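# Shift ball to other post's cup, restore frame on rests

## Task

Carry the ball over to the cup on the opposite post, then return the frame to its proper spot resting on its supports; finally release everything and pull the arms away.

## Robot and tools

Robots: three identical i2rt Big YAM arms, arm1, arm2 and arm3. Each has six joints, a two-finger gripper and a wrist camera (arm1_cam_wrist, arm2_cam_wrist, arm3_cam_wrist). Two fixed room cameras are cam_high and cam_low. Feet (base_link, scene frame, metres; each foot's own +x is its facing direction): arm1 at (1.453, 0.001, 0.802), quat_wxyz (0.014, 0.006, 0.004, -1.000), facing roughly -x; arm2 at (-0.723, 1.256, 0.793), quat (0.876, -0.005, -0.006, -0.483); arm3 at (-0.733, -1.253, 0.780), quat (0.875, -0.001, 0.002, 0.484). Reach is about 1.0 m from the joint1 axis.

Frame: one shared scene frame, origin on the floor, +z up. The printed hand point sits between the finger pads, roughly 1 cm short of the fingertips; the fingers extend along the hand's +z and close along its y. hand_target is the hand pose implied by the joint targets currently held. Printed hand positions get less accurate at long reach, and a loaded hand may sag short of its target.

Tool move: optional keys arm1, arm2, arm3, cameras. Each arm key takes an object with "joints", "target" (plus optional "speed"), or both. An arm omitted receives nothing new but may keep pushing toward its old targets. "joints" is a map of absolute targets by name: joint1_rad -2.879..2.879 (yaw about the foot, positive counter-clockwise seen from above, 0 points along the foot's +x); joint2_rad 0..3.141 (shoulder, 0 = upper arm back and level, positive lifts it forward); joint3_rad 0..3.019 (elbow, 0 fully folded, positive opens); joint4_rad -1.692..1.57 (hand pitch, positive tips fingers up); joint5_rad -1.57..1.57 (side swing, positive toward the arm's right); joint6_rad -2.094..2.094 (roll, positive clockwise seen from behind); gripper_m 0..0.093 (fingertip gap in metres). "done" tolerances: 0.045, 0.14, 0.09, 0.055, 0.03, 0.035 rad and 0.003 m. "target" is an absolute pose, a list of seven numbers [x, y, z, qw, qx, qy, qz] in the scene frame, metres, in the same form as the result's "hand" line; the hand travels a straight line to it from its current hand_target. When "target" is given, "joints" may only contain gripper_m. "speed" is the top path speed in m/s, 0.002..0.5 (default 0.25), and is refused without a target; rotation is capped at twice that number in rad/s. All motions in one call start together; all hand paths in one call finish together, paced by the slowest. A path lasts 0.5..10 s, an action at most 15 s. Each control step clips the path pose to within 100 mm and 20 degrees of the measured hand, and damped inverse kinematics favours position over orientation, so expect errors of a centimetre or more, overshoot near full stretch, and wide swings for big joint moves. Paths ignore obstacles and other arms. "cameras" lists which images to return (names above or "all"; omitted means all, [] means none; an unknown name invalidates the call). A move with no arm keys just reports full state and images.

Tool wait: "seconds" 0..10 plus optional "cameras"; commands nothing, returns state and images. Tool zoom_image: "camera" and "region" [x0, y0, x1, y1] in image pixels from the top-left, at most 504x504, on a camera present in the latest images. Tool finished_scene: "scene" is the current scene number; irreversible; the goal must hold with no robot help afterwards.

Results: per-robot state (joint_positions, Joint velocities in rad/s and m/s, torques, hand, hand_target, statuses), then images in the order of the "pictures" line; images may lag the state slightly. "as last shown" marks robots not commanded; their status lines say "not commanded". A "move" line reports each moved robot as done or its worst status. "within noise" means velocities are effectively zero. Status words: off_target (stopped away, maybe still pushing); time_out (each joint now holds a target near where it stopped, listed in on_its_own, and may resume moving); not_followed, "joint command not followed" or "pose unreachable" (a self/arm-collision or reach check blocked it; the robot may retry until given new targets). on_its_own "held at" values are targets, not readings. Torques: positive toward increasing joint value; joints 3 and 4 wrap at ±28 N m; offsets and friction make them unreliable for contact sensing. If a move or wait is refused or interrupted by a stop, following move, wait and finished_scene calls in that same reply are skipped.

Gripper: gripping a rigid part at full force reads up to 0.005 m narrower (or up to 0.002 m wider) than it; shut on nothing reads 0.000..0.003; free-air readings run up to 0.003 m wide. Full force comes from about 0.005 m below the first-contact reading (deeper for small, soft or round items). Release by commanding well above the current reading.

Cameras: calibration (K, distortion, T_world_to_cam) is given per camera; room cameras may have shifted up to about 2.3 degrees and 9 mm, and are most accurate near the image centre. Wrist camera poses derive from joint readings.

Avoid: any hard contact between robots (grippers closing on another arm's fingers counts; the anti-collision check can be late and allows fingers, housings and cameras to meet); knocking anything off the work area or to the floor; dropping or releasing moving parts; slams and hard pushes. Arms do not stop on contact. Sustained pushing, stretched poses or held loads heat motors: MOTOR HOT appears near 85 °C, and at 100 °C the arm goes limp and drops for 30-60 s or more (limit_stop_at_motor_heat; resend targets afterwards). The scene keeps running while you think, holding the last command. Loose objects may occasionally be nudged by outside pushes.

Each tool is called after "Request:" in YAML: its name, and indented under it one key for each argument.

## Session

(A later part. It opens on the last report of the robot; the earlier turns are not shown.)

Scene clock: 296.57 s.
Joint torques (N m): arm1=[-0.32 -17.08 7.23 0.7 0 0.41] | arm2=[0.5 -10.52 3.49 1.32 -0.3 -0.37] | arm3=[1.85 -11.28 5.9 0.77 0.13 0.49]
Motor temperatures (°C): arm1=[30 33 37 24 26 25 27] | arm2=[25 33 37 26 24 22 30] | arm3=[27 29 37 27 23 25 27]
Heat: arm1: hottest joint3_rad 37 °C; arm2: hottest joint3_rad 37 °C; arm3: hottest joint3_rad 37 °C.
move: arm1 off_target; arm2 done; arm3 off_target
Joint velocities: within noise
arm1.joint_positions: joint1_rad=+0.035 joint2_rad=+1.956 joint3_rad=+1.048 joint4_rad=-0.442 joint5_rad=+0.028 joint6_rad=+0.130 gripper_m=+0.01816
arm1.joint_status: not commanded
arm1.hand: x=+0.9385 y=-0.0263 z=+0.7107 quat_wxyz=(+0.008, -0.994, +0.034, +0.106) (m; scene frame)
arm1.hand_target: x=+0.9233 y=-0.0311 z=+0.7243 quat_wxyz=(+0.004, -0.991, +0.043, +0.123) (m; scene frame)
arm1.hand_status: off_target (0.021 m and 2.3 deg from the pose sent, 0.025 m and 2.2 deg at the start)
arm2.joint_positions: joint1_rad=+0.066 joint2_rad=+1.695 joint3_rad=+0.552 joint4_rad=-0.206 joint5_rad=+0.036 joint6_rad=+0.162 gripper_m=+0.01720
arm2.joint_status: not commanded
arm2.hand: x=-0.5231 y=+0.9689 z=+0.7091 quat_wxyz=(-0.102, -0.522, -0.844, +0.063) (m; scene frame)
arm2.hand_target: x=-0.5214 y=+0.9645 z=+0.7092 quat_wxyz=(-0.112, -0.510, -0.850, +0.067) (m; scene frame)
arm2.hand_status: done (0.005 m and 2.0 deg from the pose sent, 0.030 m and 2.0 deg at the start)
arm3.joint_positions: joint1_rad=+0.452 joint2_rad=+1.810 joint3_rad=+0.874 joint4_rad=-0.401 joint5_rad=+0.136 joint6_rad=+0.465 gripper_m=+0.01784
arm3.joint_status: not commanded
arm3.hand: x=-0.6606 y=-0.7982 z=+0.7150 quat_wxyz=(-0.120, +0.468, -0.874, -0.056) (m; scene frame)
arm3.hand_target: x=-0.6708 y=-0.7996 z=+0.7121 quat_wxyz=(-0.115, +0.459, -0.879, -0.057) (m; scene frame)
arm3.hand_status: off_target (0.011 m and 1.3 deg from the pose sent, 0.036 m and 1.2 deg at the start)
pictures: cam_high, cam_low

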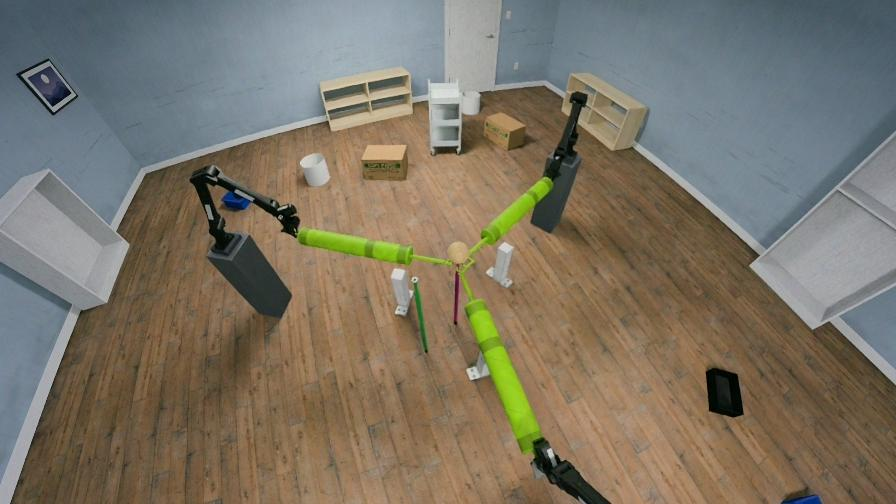

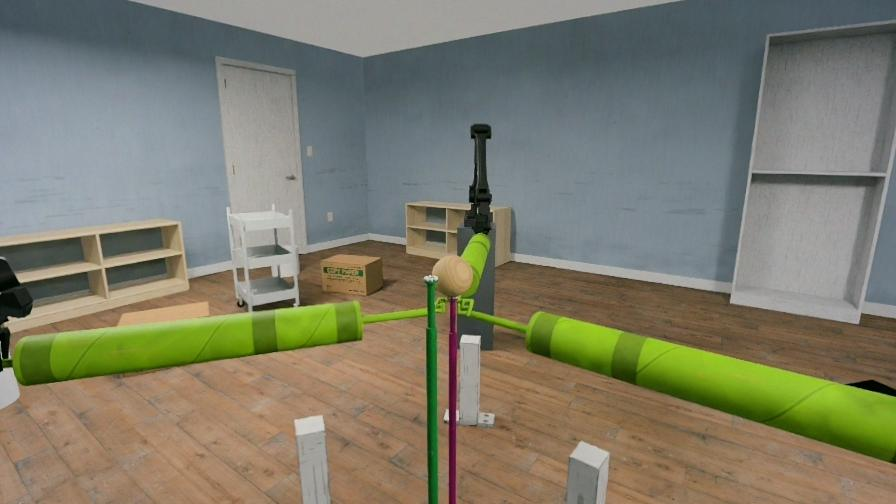

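Request:
move:
  arm1: {"target":[0.923,-0.031,0.679,0.0039,-0.9914,0.043,0.123],"speed":0.08}
  arm2: {"target":[-0.5215,0.9645,0.665,0.1121,0.5096,0.8506,-0.0668],"speed":0.08}
  arm3: {"target":[-0.671,-0.7995,0.664,0.1149,-0.4591,0.8794,0.057],"speed":0.08}
  cameras: []

Request:
move:
  arm1: {"target":[0.881,0.052,0.679,0.0039,-0.9914,0.043,0.123],"speed":0.08}
  arm2: {"target":[-0.556,1.049,0.665,0.1121,0.5096,0.8506,-0.0668],"speed":0.08}
  arm3: {"target":[-0.715,-0.7135,0.670,0.1149,-0.4591,0.8794,0.057],"speed":0.08}

Request:
zoom_image:
  camera: "cam_low"
  region: [380, 220, 520, 360]

Scene clock: 309.63 s.
Joint torques (N m): arm1=[-0.26 -17.26 6.31 0.77 0 0.41] | arm2=[0.56 -11.16 2.47 1.25 -0.22 -0.36] | arm3=[1.67 -11.75 4.97 0.88 0.12 0.48]
Motor temperatures (°C): arm1=[30 33 36 24 26 25 27] | arm2=[25 32 35 26 24 22 30] | arm3=[27 30 35 27 23 25 27]
Heat: arm1: hottest joint3_rad 36 °C; arm2: hottest joint3_rad 35 °C; arm3: hottest joint3_rad 35 °C.
move: arm1 off_target; arm2 done; arm3 done
Joint velocities: within noise
arm1.joint_positions: joint1_rad=+0.036 joint2_rad=+2.055 joint3_rad=+1.049 joint4_rad=-0.342 joint5_rad=+0.028 joint6_rad=+0.131 gripper_m=+0.01816
arm1.joint_status: not commanded
arm1.hand: x=+0.9376 y=-0.0262 z=+0.6674 quat_wxyz=(+0.008, -0.994, +0.034, +0.107) (m; scene frame)
arm1.hand_target: x=+0.9234 y=-0.0311 z=+0.6792 quat_wxyz=(+0.004, -0.991, +0.043, +0.123) (m; scene frame)
arm1.hand_status: off_target (0.019 m and 2.2 deg from the pose sent, 0.036 m and 2.3 deg at the start)
arm2.joint_positions: joint1_rad=+0.066 joint2_rad=+1.854 joint3_rad=+0.549 joint4_rad=-0.043 joint5_rad=+0.034 joint6_rad=+0.161 gripper_m=+0.01720
arm2.joint_status: not commanded
arm2.hand: x=-0.5232 y=+0.9694 z=+0.6655 quat_wxyz=(-0.103, -0.522, -0.845, +0.063) (m; scene frame)
arm2.hand_target: x=-0.5214 y=+0.9645 z=+0.6651 quat_wxyz=(-0.112, -0.510, -0.850, +0.067) (m; scene frame)
arm2.hand_status: done (0.005 m and 1.9 deg from the pose sent, 0.044 m and 2.0 deg at the start)
arm3.joint_positions: joint1_rad=+0.454 joint2_rad=+1.931 joint3_rad=+0.867 joint4_rad=-0.274 joint5_rad=+0.136 joint6_rad=+0.467 gripper_m=+0.01784
arm3.joint_status: not commanded
arm3.hand: x=-0.6616 y=-0.7981 z=+0.6672 quat_wxyz=(-0.119, +0.468, -0.874, -0.056) (m; scene frame)
arm3.hand_target: x=-0.6708 y=-0.7996 z=+0.6641 quat_wxyz=(-0.115, +0.459, -0.879, -0.057) (m; scene frame)
arm3.hand_status: done (0.010 m and 1.3 deg from the pose sent, 0.052 m and 1.3 deg at the start)
pictures: none
No camera images: "cameras" was empty.

Scene clock: 311.50 s.
Joint torques (N m): arm1=[-2.14 -18.78 7.45 0.1 -0.22 0.18] | arm2=[2.67 -10.99 -0.08 0.73 -0.13 -0.15] | arm3=[1.55 -13.86 8.53 -0.17 0.15 0.43]
Motor temperatures (°C): arm1=[30 33 36 24 26 25 27] | arm2=[25 32 35 26 24 22 30] | arm3=[27 30 35 27 23 25 27]
Heat: arm1: hottest joint3_rad 36 °C; arm2: hottest joint3_rad 35 °C; arm3: hottest joint3_rad 35 °C.
move: arm1 off_target; arm2 off_target; arm3 off_target
Joint velocities: within noise
arm1.joint_positions: joint1_rad=-0.105 joint2_rad=+2.123 joint3_rad=+1.181 joint4_rad=-0.395 joint5_rad=-0.007 joint6_rad=-0.001 gripper_m=+0.01816
arm1.joint_status: not commanded
arm1.hand: x=+0.8958 y=+0.0438 z=+0.6649 quat_wxyz=(+0.006, -0.993, +0.036, +0.111) (m; scene frame)
arm1.hand_target: x=+0.8815 y=+0.0519 z=+0.6791 quat_wxyz=(+0.004, -0.991, +0.043, +0.123) (m; scene frame)
arm1.hand_status: off_target (0.022 m and 1.6 deg from the pose sent, 0.097 m and 2.2 deg at the start)
arm2.joint_positions: joint1_rad=+0.137 joint2_rad=+1.812 joint3_rad=+0.327 joint4_rad=+0.132 joint5_rad=+0.054 joint6_rad=+0.233 gripper_m=+0.01720
arm2.joint_status: not commanded
arm2.hand: x=-0.5600 y=+1.0460 z=+0.6588 quat_wxyz=(-0.101, -0.523, -0.844, +0.064) (m; scene frame)
arm2.hand_target: x=-0.5562 y=+1.0490 z=+0.6645 quat_wxyz=(-0.112, -0.510, -0.850, +0.067) (m; scene frame)
arm2.hand_status: off_target (0.008 m and 2.1 deg from the pose sent, 0.086 m and 2.0 deg at the start)
arm3.joint_positions: joint1_rad=+0.557 joint2_rad=+2.044 joint3_rad=+1.099 joint4_rad=-0.413 joint5_rad=+0.158 joint6_rad=+0.571 gripper_m=+0.01784
arm3.joint_status: not commanded
arm3.hand: x=-0.7049 y=-0.7233 z=+0.6667 quat_wxyz=(-0.118, +0.467, -0.875, -0.055) (m; scene frame)
arm3.hand_target: x=-0.7150 y=-0.7139 z=+0.6701 quat_wxyz=(-0.115, +0.459, -0.879, -0.057) (m; scene frame)
arm3.hand_status: off_target (0.014 m and 1.2 deg from the pose sent, 0.100 m and 1.3 deg at the start)
pictures: arm1_cam_wrist, arm2_cam_wrist, arm3_cam_wrist, cam_high, cam_low
camera_calibration:
arm1_cam_wrist: T_world_to_cam=[[0.0713244, 0.997125, 0.0255799, -0.126492], [0.913927, -0.0756033, 0.398774, -1.07805], [0.399562, -0.00506421, -0.916692, 0.376557], [0, 0, 0, 1]] pos_world=[0.843828, 0.0465305, 0.778323]
arm2_cam_wrist: T_world_to_cam=[[-0.897542, -0.440888, 0.00596697, -0.0468833], [-0.408166, 0.835893, 0.366992, -1.33692], [-0.16679, 0.326956, -0.930205, 0.301257], [0, 0, 0, 1]] pos_world=[-0.537519, 0.998358, 0.771151]
arm3_cam_wrist: T_world_to_cam=[[0.834137, -0.551403, 0.0130232, 0.180179], [-0.517188, -0.773738, 0.36585, -1.16485], [-0.191654, -0.311905, -0.930583, 0.385749], [0, 0, 0, 1]] pos_world=[-0.678809, -0.681618, 0.782785]

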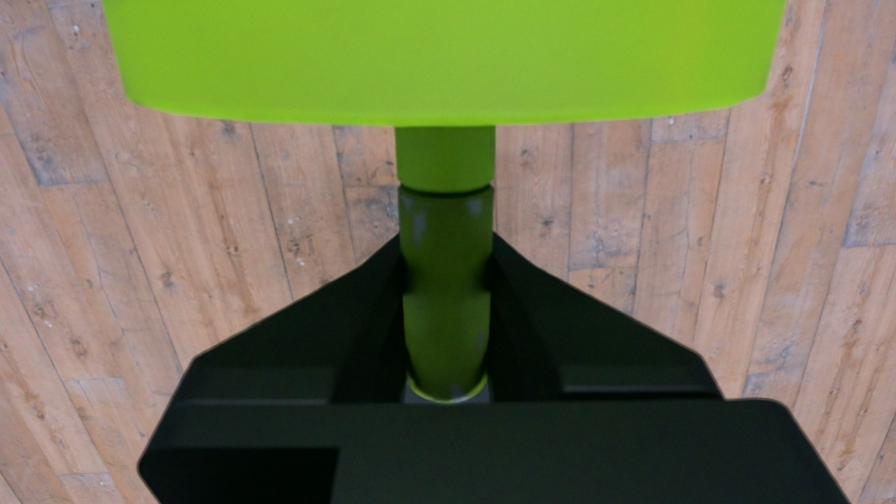

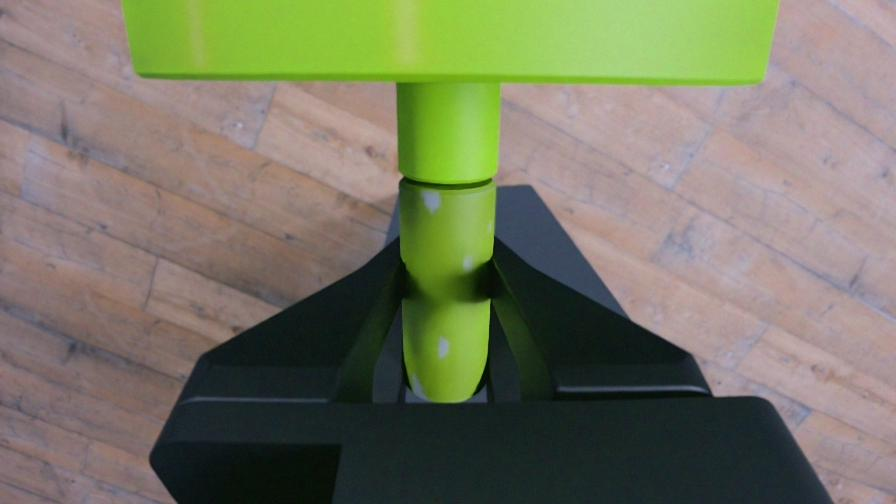

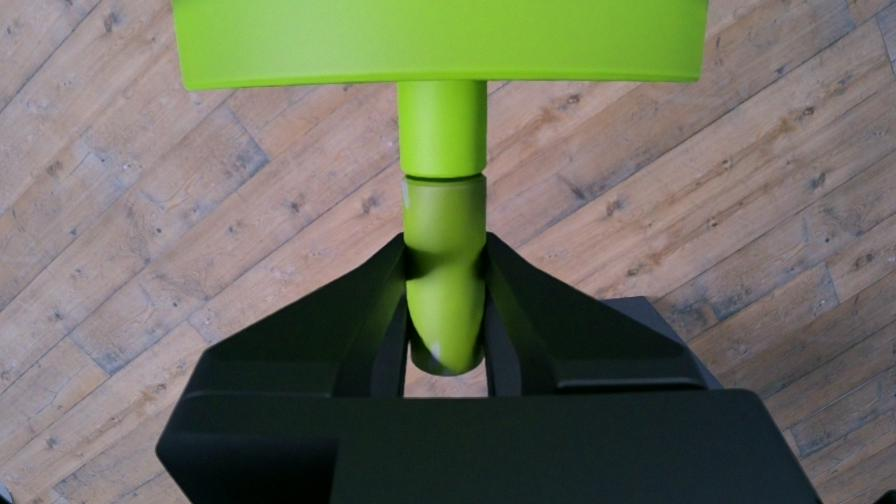

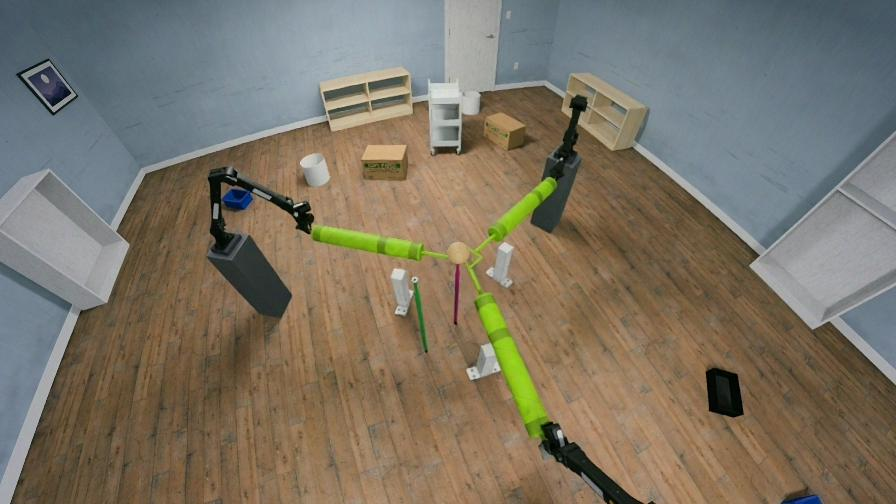

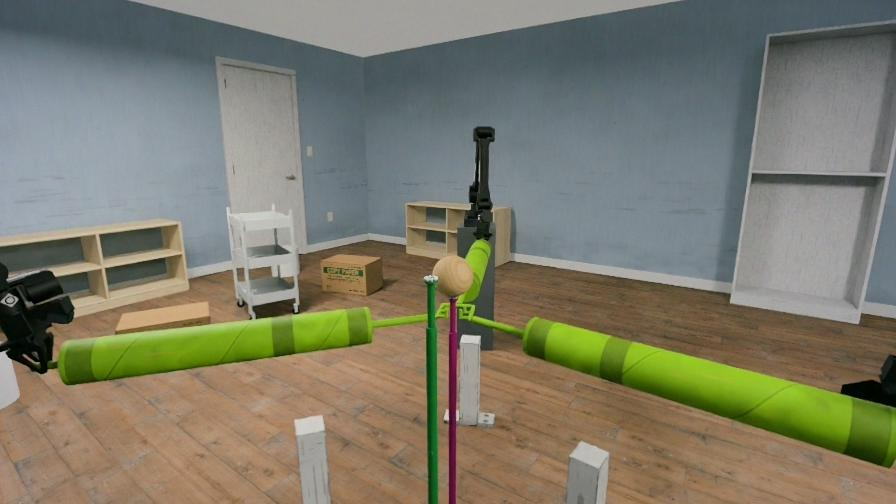

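Scaled by 3.600 from the camera's 896x504 image, which has a finer 1280x720 frame.

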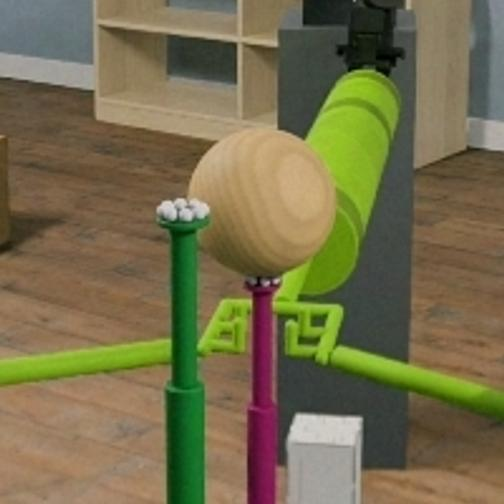

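Request:
move:
  arm1: {"target":[0.877,0.053,0.474,0.0039,-0.9914,0.043,0.123],"speed":0.12}
  arm2: {"target":[-0.553,1.053,0.460,0.1121,0.5096,0.8506,-0.0668],"speed":0.12}
  arm3: {"target":[-0.720,-0.708,0.464,0.1149,-0.4591,0.8794,0.057],"speed":0.12}
  cameras: ["cam_low","cam_high"]

Request:
zoom_image:
  camera: "cam_high"
  region: [360, 220, 540, 400]

Scene clock: 320.07 s.
Joint torques (N m): arm1=[-1.96 -20.48 4.22 0.84 -0.15 0.21] | arm2=[2.55 -11.34 -3.38 1.25 -0.05 -0.21] | arm3=[1.73 -15.85 4.98 0.64 0.18 0.4]
Motor temperatures (°C): arm1=[30 33 36 24 26 25 27] | arm2=[25 32 34 26 23 22 30] | arm3=[27 30 34 27 23 25 27]
Heat: arm1: hottest joint3_rad 36 °C; arm2: hottest joint3_rad 34 °C; arm3: hottest joint3_rad 34 °C.
move: arm1 off_target; arm2 off_target; arm3 off_target
Joint velocities: within noise
arm1.joint_positions: joint1_rad=-0.105 joint2_rad=+2.601 joint3_rad=+1.375 joint4_rad=-0.116 joint5_rad=-0.008 joint6_rad=-0.001 gripper_m=+0.01816
arm1.joint_status: not commanded
arm1.hand: x=+0.8916 y=+0.0461 z=+0.4640 quat_wxyz=(+0.005, -0.993, +0.036, +0.109) (m; scene frame)
arm1.hand_target: x=+0.8771 y=+0.0530 z=+0.4742 quat_wxyz=(+0.004, -0.991, +0.043, +0.123) (m; scene frame)
arm1.hand_status: off_target (0.019 m and 1.8 deg from the pose sent, 0.192 m and 1.6 deg at the start)
arm2.joint_positions: joint1_rad=+0.167 joint2_rad=+2.684 joint3_rad=+0.599 joint4_rad=+0.736 joint5_rad=+0.058 joint6_rad=+0.265 gripper_m=+0.01720
arm2.joint_status: not commanded
arm2.hand: x=-0.5573 y=+1.0520 z=+0.4619 quat_wxyz=(-0.104, -0.524, -0.843, +0.064) (m; scene frame)
arm2.hand_target: x=-0.5529 y=+1.0529 z=+0.4601 quat_wxyz=(-0.112, -0.510, -0.850, +0.067) (m; scene frame)
arm2.hand_status: off_target (0.005 m and 2.1 deg from the pose sent, 0.199 m and 2.1 deg at the start)
arm3.joint_positions: joint1_rad=+0.564 joint2_rad=+2.540 joint3_rad=+1.279 joint4_rad=-0.111 joint5_rad=+0.159 joint6_rad=+0.582 gripper_m=+0.01784
arm3.joint_status: not commanded
arm3.hand: x=-0.7092 y=-0.7170 z=+0.4639 quat_wxyz=(-0.114, +0.466, -0.876, -0.049) (m; scene frame)
arm3.hand_target: x=-0.7201 y=-0.7081 z=+0.4643 quat_wxyz=(-0.115, +0.459, -0.879, -0.057) (m; scene frame)
arm3.hand_status: off_target (0.014 m and 1.3 deg from the pose sent, 0.204 m and 1.2 deg at the start)
pictures: cam_high, cam_low

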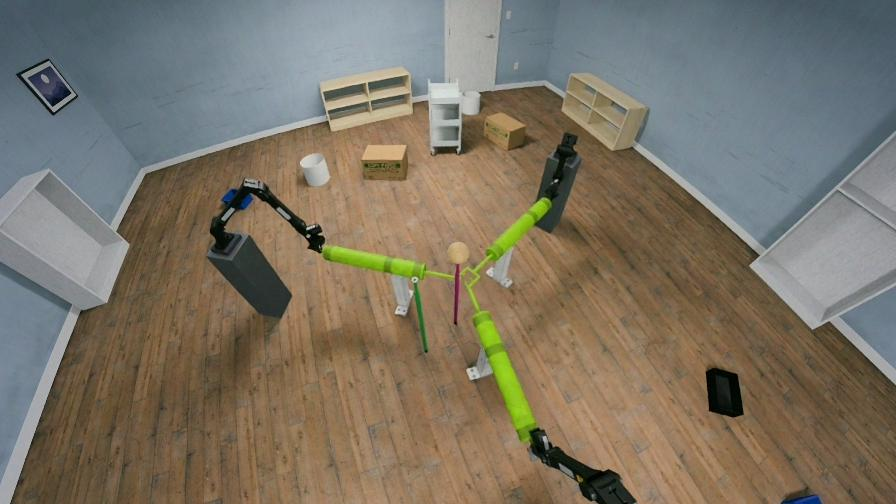

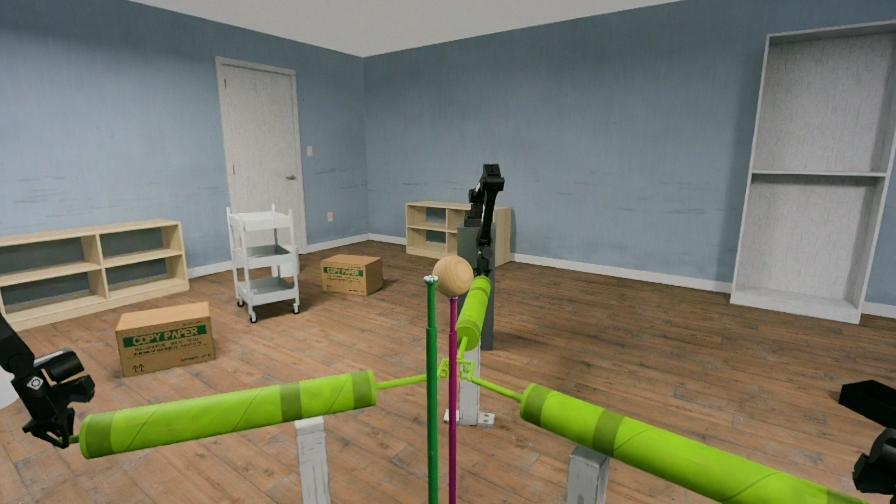

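Scaled by 2.800 from the camera's 896x504 image, which has a finer 1280x720 frame.

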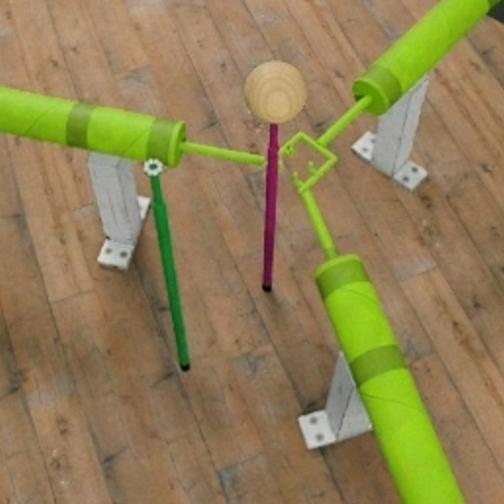

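Request:
move:
  arm1: {"target":[0.877,0.052,0.443,0.0039,-0.9914,0.043,0.123],"speed":0.05}
  arm2: {"target":[-0.552,1.051,0.424,0.1121,0.5096,0.8506,-0.0668],"speed":0.05}
  arm3: {"target":[-0.721,-0.709,0.427,0.1149,-0.4591,0.8794,0.057],"speed":0.05}
  cameras: ["cam_low","cam_high"]

Request:
zoom_image:
  camera: "cam_low"
  region: [280, 350, 620, 504]

Scene clock: 325.60 s.
Joint torques (N m): arm1=[-1.67 -19.84 4.41 1.11 -0.13 0.23] | arm2=[2.2 -10.87 -2.7 1.11 -0.07 -0.24] | arm3=[1.67 -15.27 5.04 0.9 0.09 0.41]
Motor temperatures (°C): arm1=[30 33 35 24 26 25 27] | arm2=[25 32 33 26 23 22 30] | arm3=[27 31 34 27 23 25 27]
Heat: arm1: hottest joint3_rad 35 °C; arm2: hottest joint3_rad 33 °C; arm3: hottest joint3_rad 34 °C.
move: arm1 off_target; arm2 off_target; arm3 off_target
Joint velocities: within noise
arm1.joint_positions: joint1_rad=-0.105 joint2_rad=+2.665 joint3_rad=+1.420 joint4_rad=-0.097 joint5_rad=-0.008 joint6_rad=-0.001 gripper_m=+0.01816
arm1.joint_status: not commanded
arm1.hand: x=+0.8910 y=+0.0464 z=+0.4380 quat_wxyz=(+0.005, -0.993, +0.036, +0.109) (m; scene frame)
arm1.hand_target: x=+0.8773 y=+0.0520 z=+0.4433 quat_wxyz=(+0.004, -0.991, +0.043, +0.123) (m; scene frame)
arm1.hand_status: off_target (0.016 m and 1.8 deg from the pose sent, 0.026 m and 1.8 deg at the start)
arm2.joint_positions: joint1_rad=+0.167 joint2_rad=+2.782 joint3_rad=+0.672 joint4_rad=+0.763 joint5_rad=+0.059 joint6_rad=+0.266 gripper_m=+0.01720
arm2.joint_status: not commanded
arm2.hand: x=-0.5568 y=+1.0513 z=+0.4300 quat_wxyz=(-0.105, -0.524, -0.843, +0.064) (m; scene frame)
arm2.hand_target: x=-0.5521 y=+1.0510 z=+0.4242 quat_wxyz=(-0.112, -0.510, -0.850, +0.067) (m; scene frame)
arm2.hand_status: off_target (0.008 m and 2.1 deg from the pose sent, 0.038 m and 2.1 deg at the start)
arm3.joint_positions: joint1_rad=+0.566 joint2_rad=+2.620 joint3_rad=+1.328 joint4_rad=-0.081 joint5_rad=+0.161 joint6_rad=+0.584 gripper_m=+0.01784
arm3.joint_status: not commanded
arm3.hand: x=-0.7100 y=-0.7168 z=+0.4319 quat_wxyz=(-0.115, +0.466, -0.876, -0.049) (m; scene frame)
arm3.hand_target: x=-0.7211 y=-0.7092 z=+0.4274 quat_wxyz=(-0.115, +0.459, -0.879, -0.057) (m; scene frame)
arm3.hand_status: off_target (0.014 m and 1.3 deg from the pose sent, 0.039 m and 1.3 deg at the start)
pictures: cam_high, cam_low

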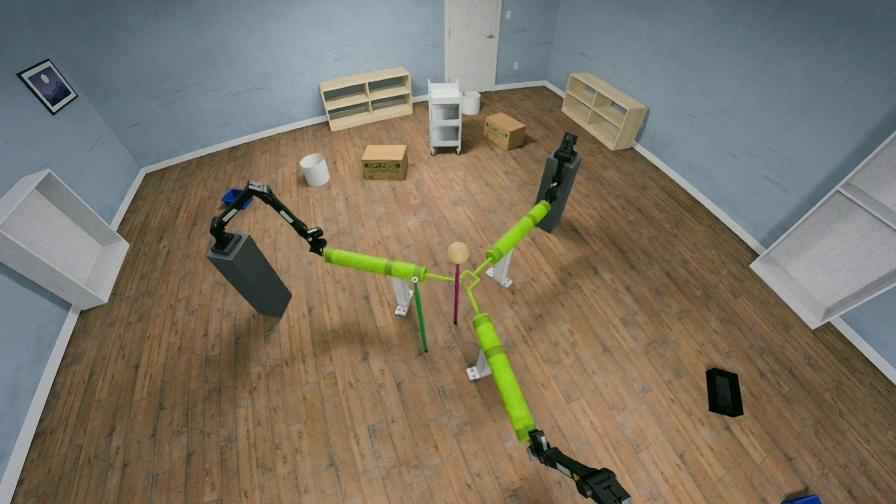

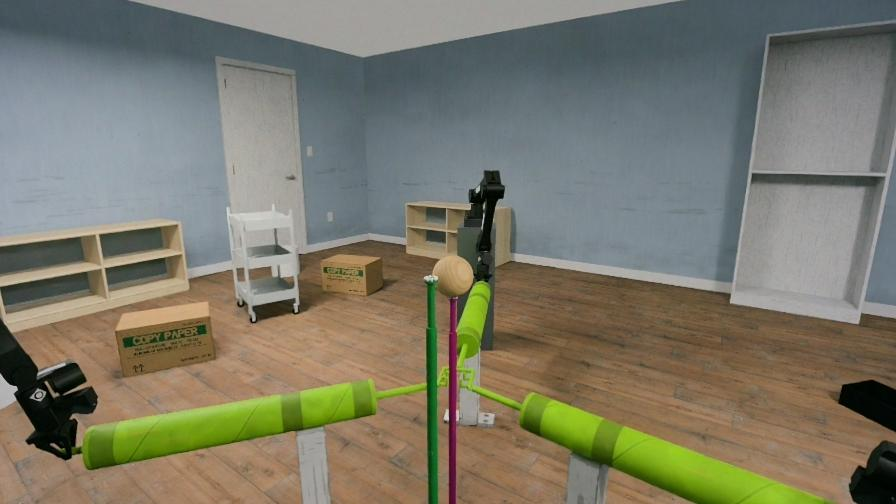

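Scaled by 1.482 from the camera's 896x504 image, which has a finer 1280x720 frame.

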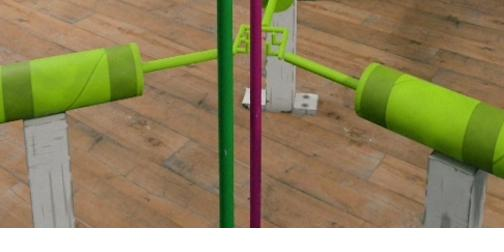

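Request:
move:
  arm1: {"joints":{"gripper_m":0.07}}
  arm2: {"joints":{"gripper_m":0.07}}
  arm3: {"joints":{"gripper_m":0.07}}
  cameras: []

Request:
move:
  arm1: {"target":[0.91,0.05,0.62,0.0059,-0.9904,0.045,0.1304],"speed":0.15}
  arm2: {"target":[-0.57,1.05,0.62,0.1121,0.5076,0.8516,-0.0668],"speed":0.15}
  arm3: {"target":[-0.72,-0.73,0.62,0.1159,-0.4561,0.8804,0.06],"speed":0.15}

Scene clock: 331.67 s.
Joint torques (N m): arm1=[-1.67 -19.78 4.4 1.11 -0.11 0.23] | arm2=[2.02 -10.93 -3.08 0.88 -0.06 -0.17] | arm3=[0.56 -15.27 5.04 0.9 0.16 0.15]
Motor temperatures (°C): arm1=[30 33 34 24 26 25 27] | arm2=[25 32 33 26 23 22 30] | arm3=[27 30 33 27 23 25 27]
Heat: arm1: hottest joint3_rad 34 °C; arm2: hottest joint3_rad 33 °C; arm3: hottest joint3_rad 33 °C.
move: arm1 done; arm2 done; arm3 done
Joint velocities: within noise
arm1.joint_positions: joint1_rad=-0.105 joint2_rad=+2.665 joint3_rad=+1.420 joint4_rad=-0.097 joint5_rad=-0.009 joint6_rad=-0.001 gripper_m=+0.06983
arm1.joint_status: all done
arm1.hand: x=+0.8910 y=+0.0463 z=+0.4380 quat_wxyz=(+0.005, -0.993, +0.036, +0.109) (m; scene frame)
arm1.hand_target: x=+0.8773 y=+0.0520 z=+0.4433 quat_wxyz=(+0.004, -0.991, +0.043, +0.123) (m; scene frame)
arm1.hand_status: not commanded
arm2.joint_positions: joint1_rad=+0.170 joint2_rad=+2.782 joint3_rad=+0.678 joint4_rad=+0.770 joint5_rad=+0.058 joint6_rad=+0.259 gripper_m=+0.06985
arm2.joint_status: all done
arm2.hand: x=-0.5528 y=+1.0480 z=+0.4296 quat_wxyz=(-0.111, -0.520, -0.844, +0.066) (m; scene frame)
arm2.hand_target: x=-0.5521 y=+1.0511 z=+0.4242 quat_wxyz=(-0.112, -0.510, -0.851, +0.067) (m; scene frame)
arm2.hand_status: not commanded
arm3.joint_positions: joint1_rad=+0.579 joint2_rad=+2.620 joint3_rad=+1.328 joint4_rad=-0.081 joint5_rad=+0.160 joint6_rad=+0.607 gripper_m=+0.06987
arm3.joint_status: all done
arm3.hand: x=-0.7172 y=-0.7166 z=+0.4319 quat_wxyz=(-0.114, +0.462, -0.878, -0.051) (m; scene frame)
arm3.hand_target: x=-0.7209 y=-0.7093 z=+0.4274 quat_wxyz=(-0.115, +0.459, -0.879, -0.057) (m; scene frame)
arm3.hand_status: not commanded
pictures: none
No camera images: "cameras" was empty.

Scene clock: 333.90 s.
Joint torques (N m): arm1=[-1.96 -18.67 4.1 0.62 -0.01 0.23] | arm2=[0.09 -11.34 -1.55 0.03 -0.16 -0.15] | arm3=[0.56 -15.91 5.09 0.42 0.17 0.13]
Motor temperatures (°C): arm1=[30 34 34 24 26 25 27] | arm2=[25 32 32 26 23 22 29] | arm3=[27 30 33 27 23 25 27]
Heat: arm1: hottest joint2_rad 34 °C; arm2: hottest joint2_rad 32 °C; arm3: hottest joint3_rad 33 °C.
move: arm1 done; arm2 done; arm3 done
Joint velocities: within noise
arm1.joint_positions: joint1_rad=-0.106 joint2_rad=+2.214 joint3_rad=+1.124 joint4_rad=-0.216 joint5_rad=-0.009 joint6_rad=-0.001 gripper_m=+0.06991
arm1.joint_status: not commanded
arm1.hand: x=+0.9121 y=+0.0432 z=+0.6127 quat_wxyz=(+0.006, -0.991, +0.036, +0.127) (m; scene frame)
arm1.hand_target: x=+0.9101 y=+0.0501 z=+0.6198 quat_wxyz=(+0.006, -0.990, +0.045, +0.130) (m; scene frame)
arm1.hand_status: done (0.010 m and 1.1 deg from the pose sent, 0.183 m and 2.7 deg at the start)
arm2.joint_positions: joint1_rad=+0.120 joint2_rad=+2.051 joint3_rad=+0.324 joint4_rad=+0.402 joint5_rad=+0.043 joint6_rad=+0.186 gripper_m=+0.06993
arm2.joint_status: not commanded
arm2.hand: x=-0.5661 y=+1.0490 z=+0.6164 quat_wxyz=(-0.114, -0.509, -0.850, +0.067) (m; scene frame)
arm2.hand_target: x=-0.5700 y=+1.0501 z=+0.6198 quat_wxyz=(-0.112, -0.508, -0.852, +0.067) (m; scene frame)
arm2.hand_status: done (0.005 m and 0.3 deg from the pose sent, 0.191 m and 1.7 deg at the start)
arm3.joint_positions: joint1_rad=+0.579 joint2_rad=+2.158 joint3_rad=+1.084 joint4_rad=-0.290 joint5_rad=+0.160 joint6_rad=+0.614 gripper_m=+0.06995
arm3.joint_status: not commanded
arm3.hand: x=-0.7163 y=-0.7332 z=+0.6115 quat_wxyz=(-0.115, +0.458, -0.880, -0.055) (m; scene frame)
arm3.hand_target: x=-0.7199 y=-0.7300 z=+0.6199 quat_wxyz=(-0.116, +0.456, -0.880, -0.060) (m; scene frame)
arm3.hand_status: done (0.010 m and 0.6 deg from the pose sent, 0.189 m and 1.2 deg at the start)
pictures: arm1_cam_wrist, arm2_cam_wrist, arm3_cam_wrist, cam_high, cam_low
camera_calibration:
arm1_cam_wrist: T_world_to_cam=[[0.0718191, 0.997122, 0.0242964, -0.125413], [0.926, -0.0757085, 0.369855, -1.06553], [0.37063, -0.00406417, -0.928772, 0.355905], [0, 0, 0, 1]] pos_world=[0.863775, 0.0458293, 0.727692]
arm2_cam_wrist: T_world_to_cam=[[-0.883471, -0.468485, 0.00116958, -0.0109464], [-0.439596, 0.82985, 0.343663, -1.32332], [-0.161972, 0.303102, -0.939092, 0.292941], [0, 0, 0, 1]] pos_world=[-0.543947, 1.00423, 0.729886]
arm3_cam_wrist: T_world_to_cam=[[0.822871, -0.568186, 0.00690579, 0.168388], [-0.530017, -0.763099, 0.369813, -1.16207], [-0.204852, -0.307968, -0.929081, 0.32171], [0, 0, 0, 1]] pos_world=[-0.688578, -0.692026, 0.727482]

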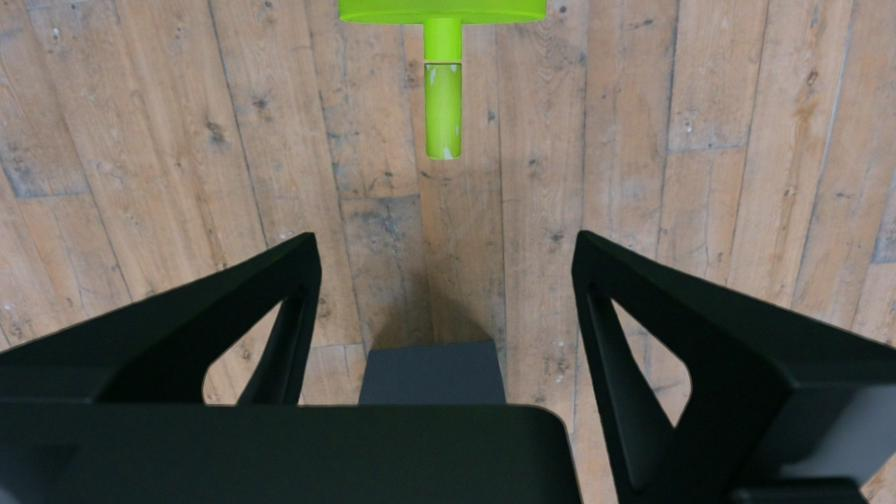

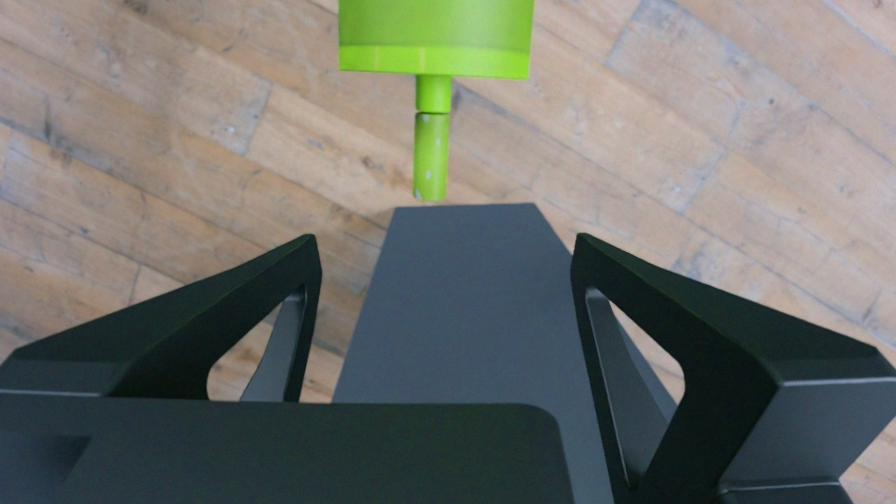

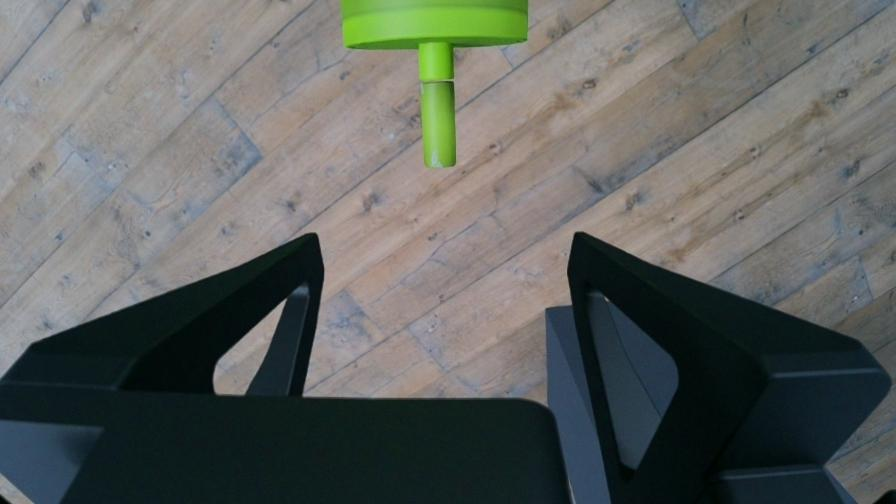

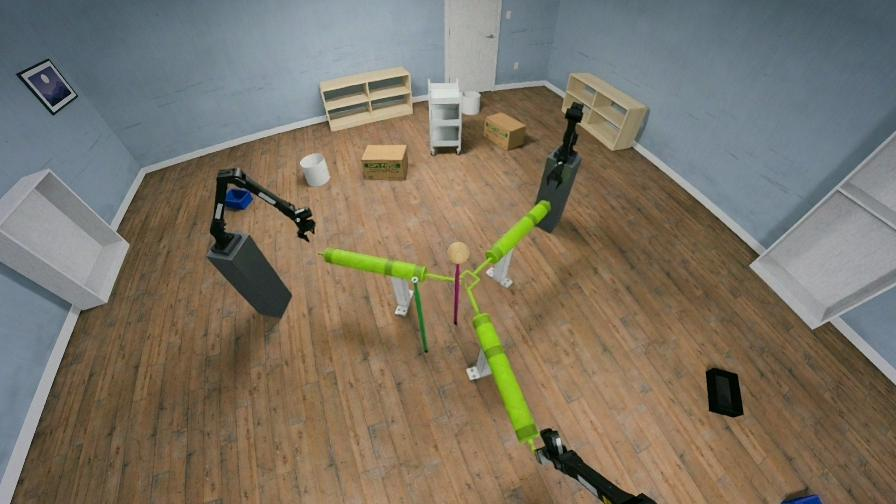

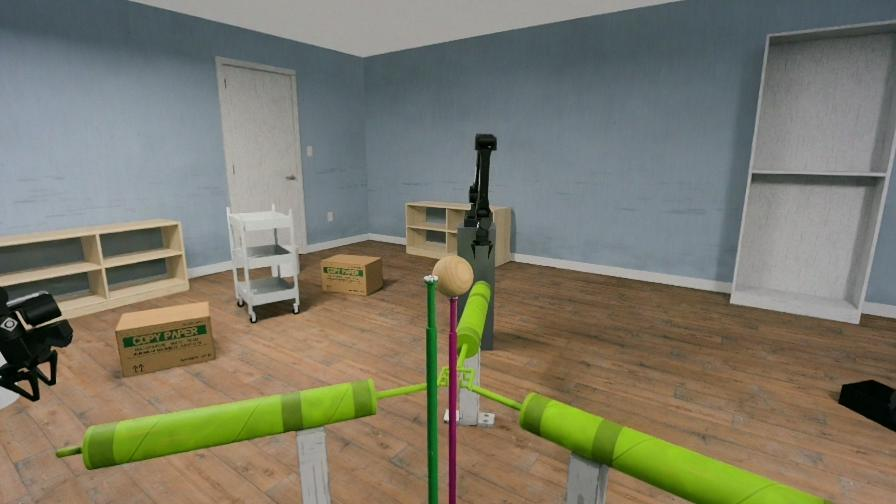

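Request:
finished_scene:
  scene: 2

The scene is finished: the task was done.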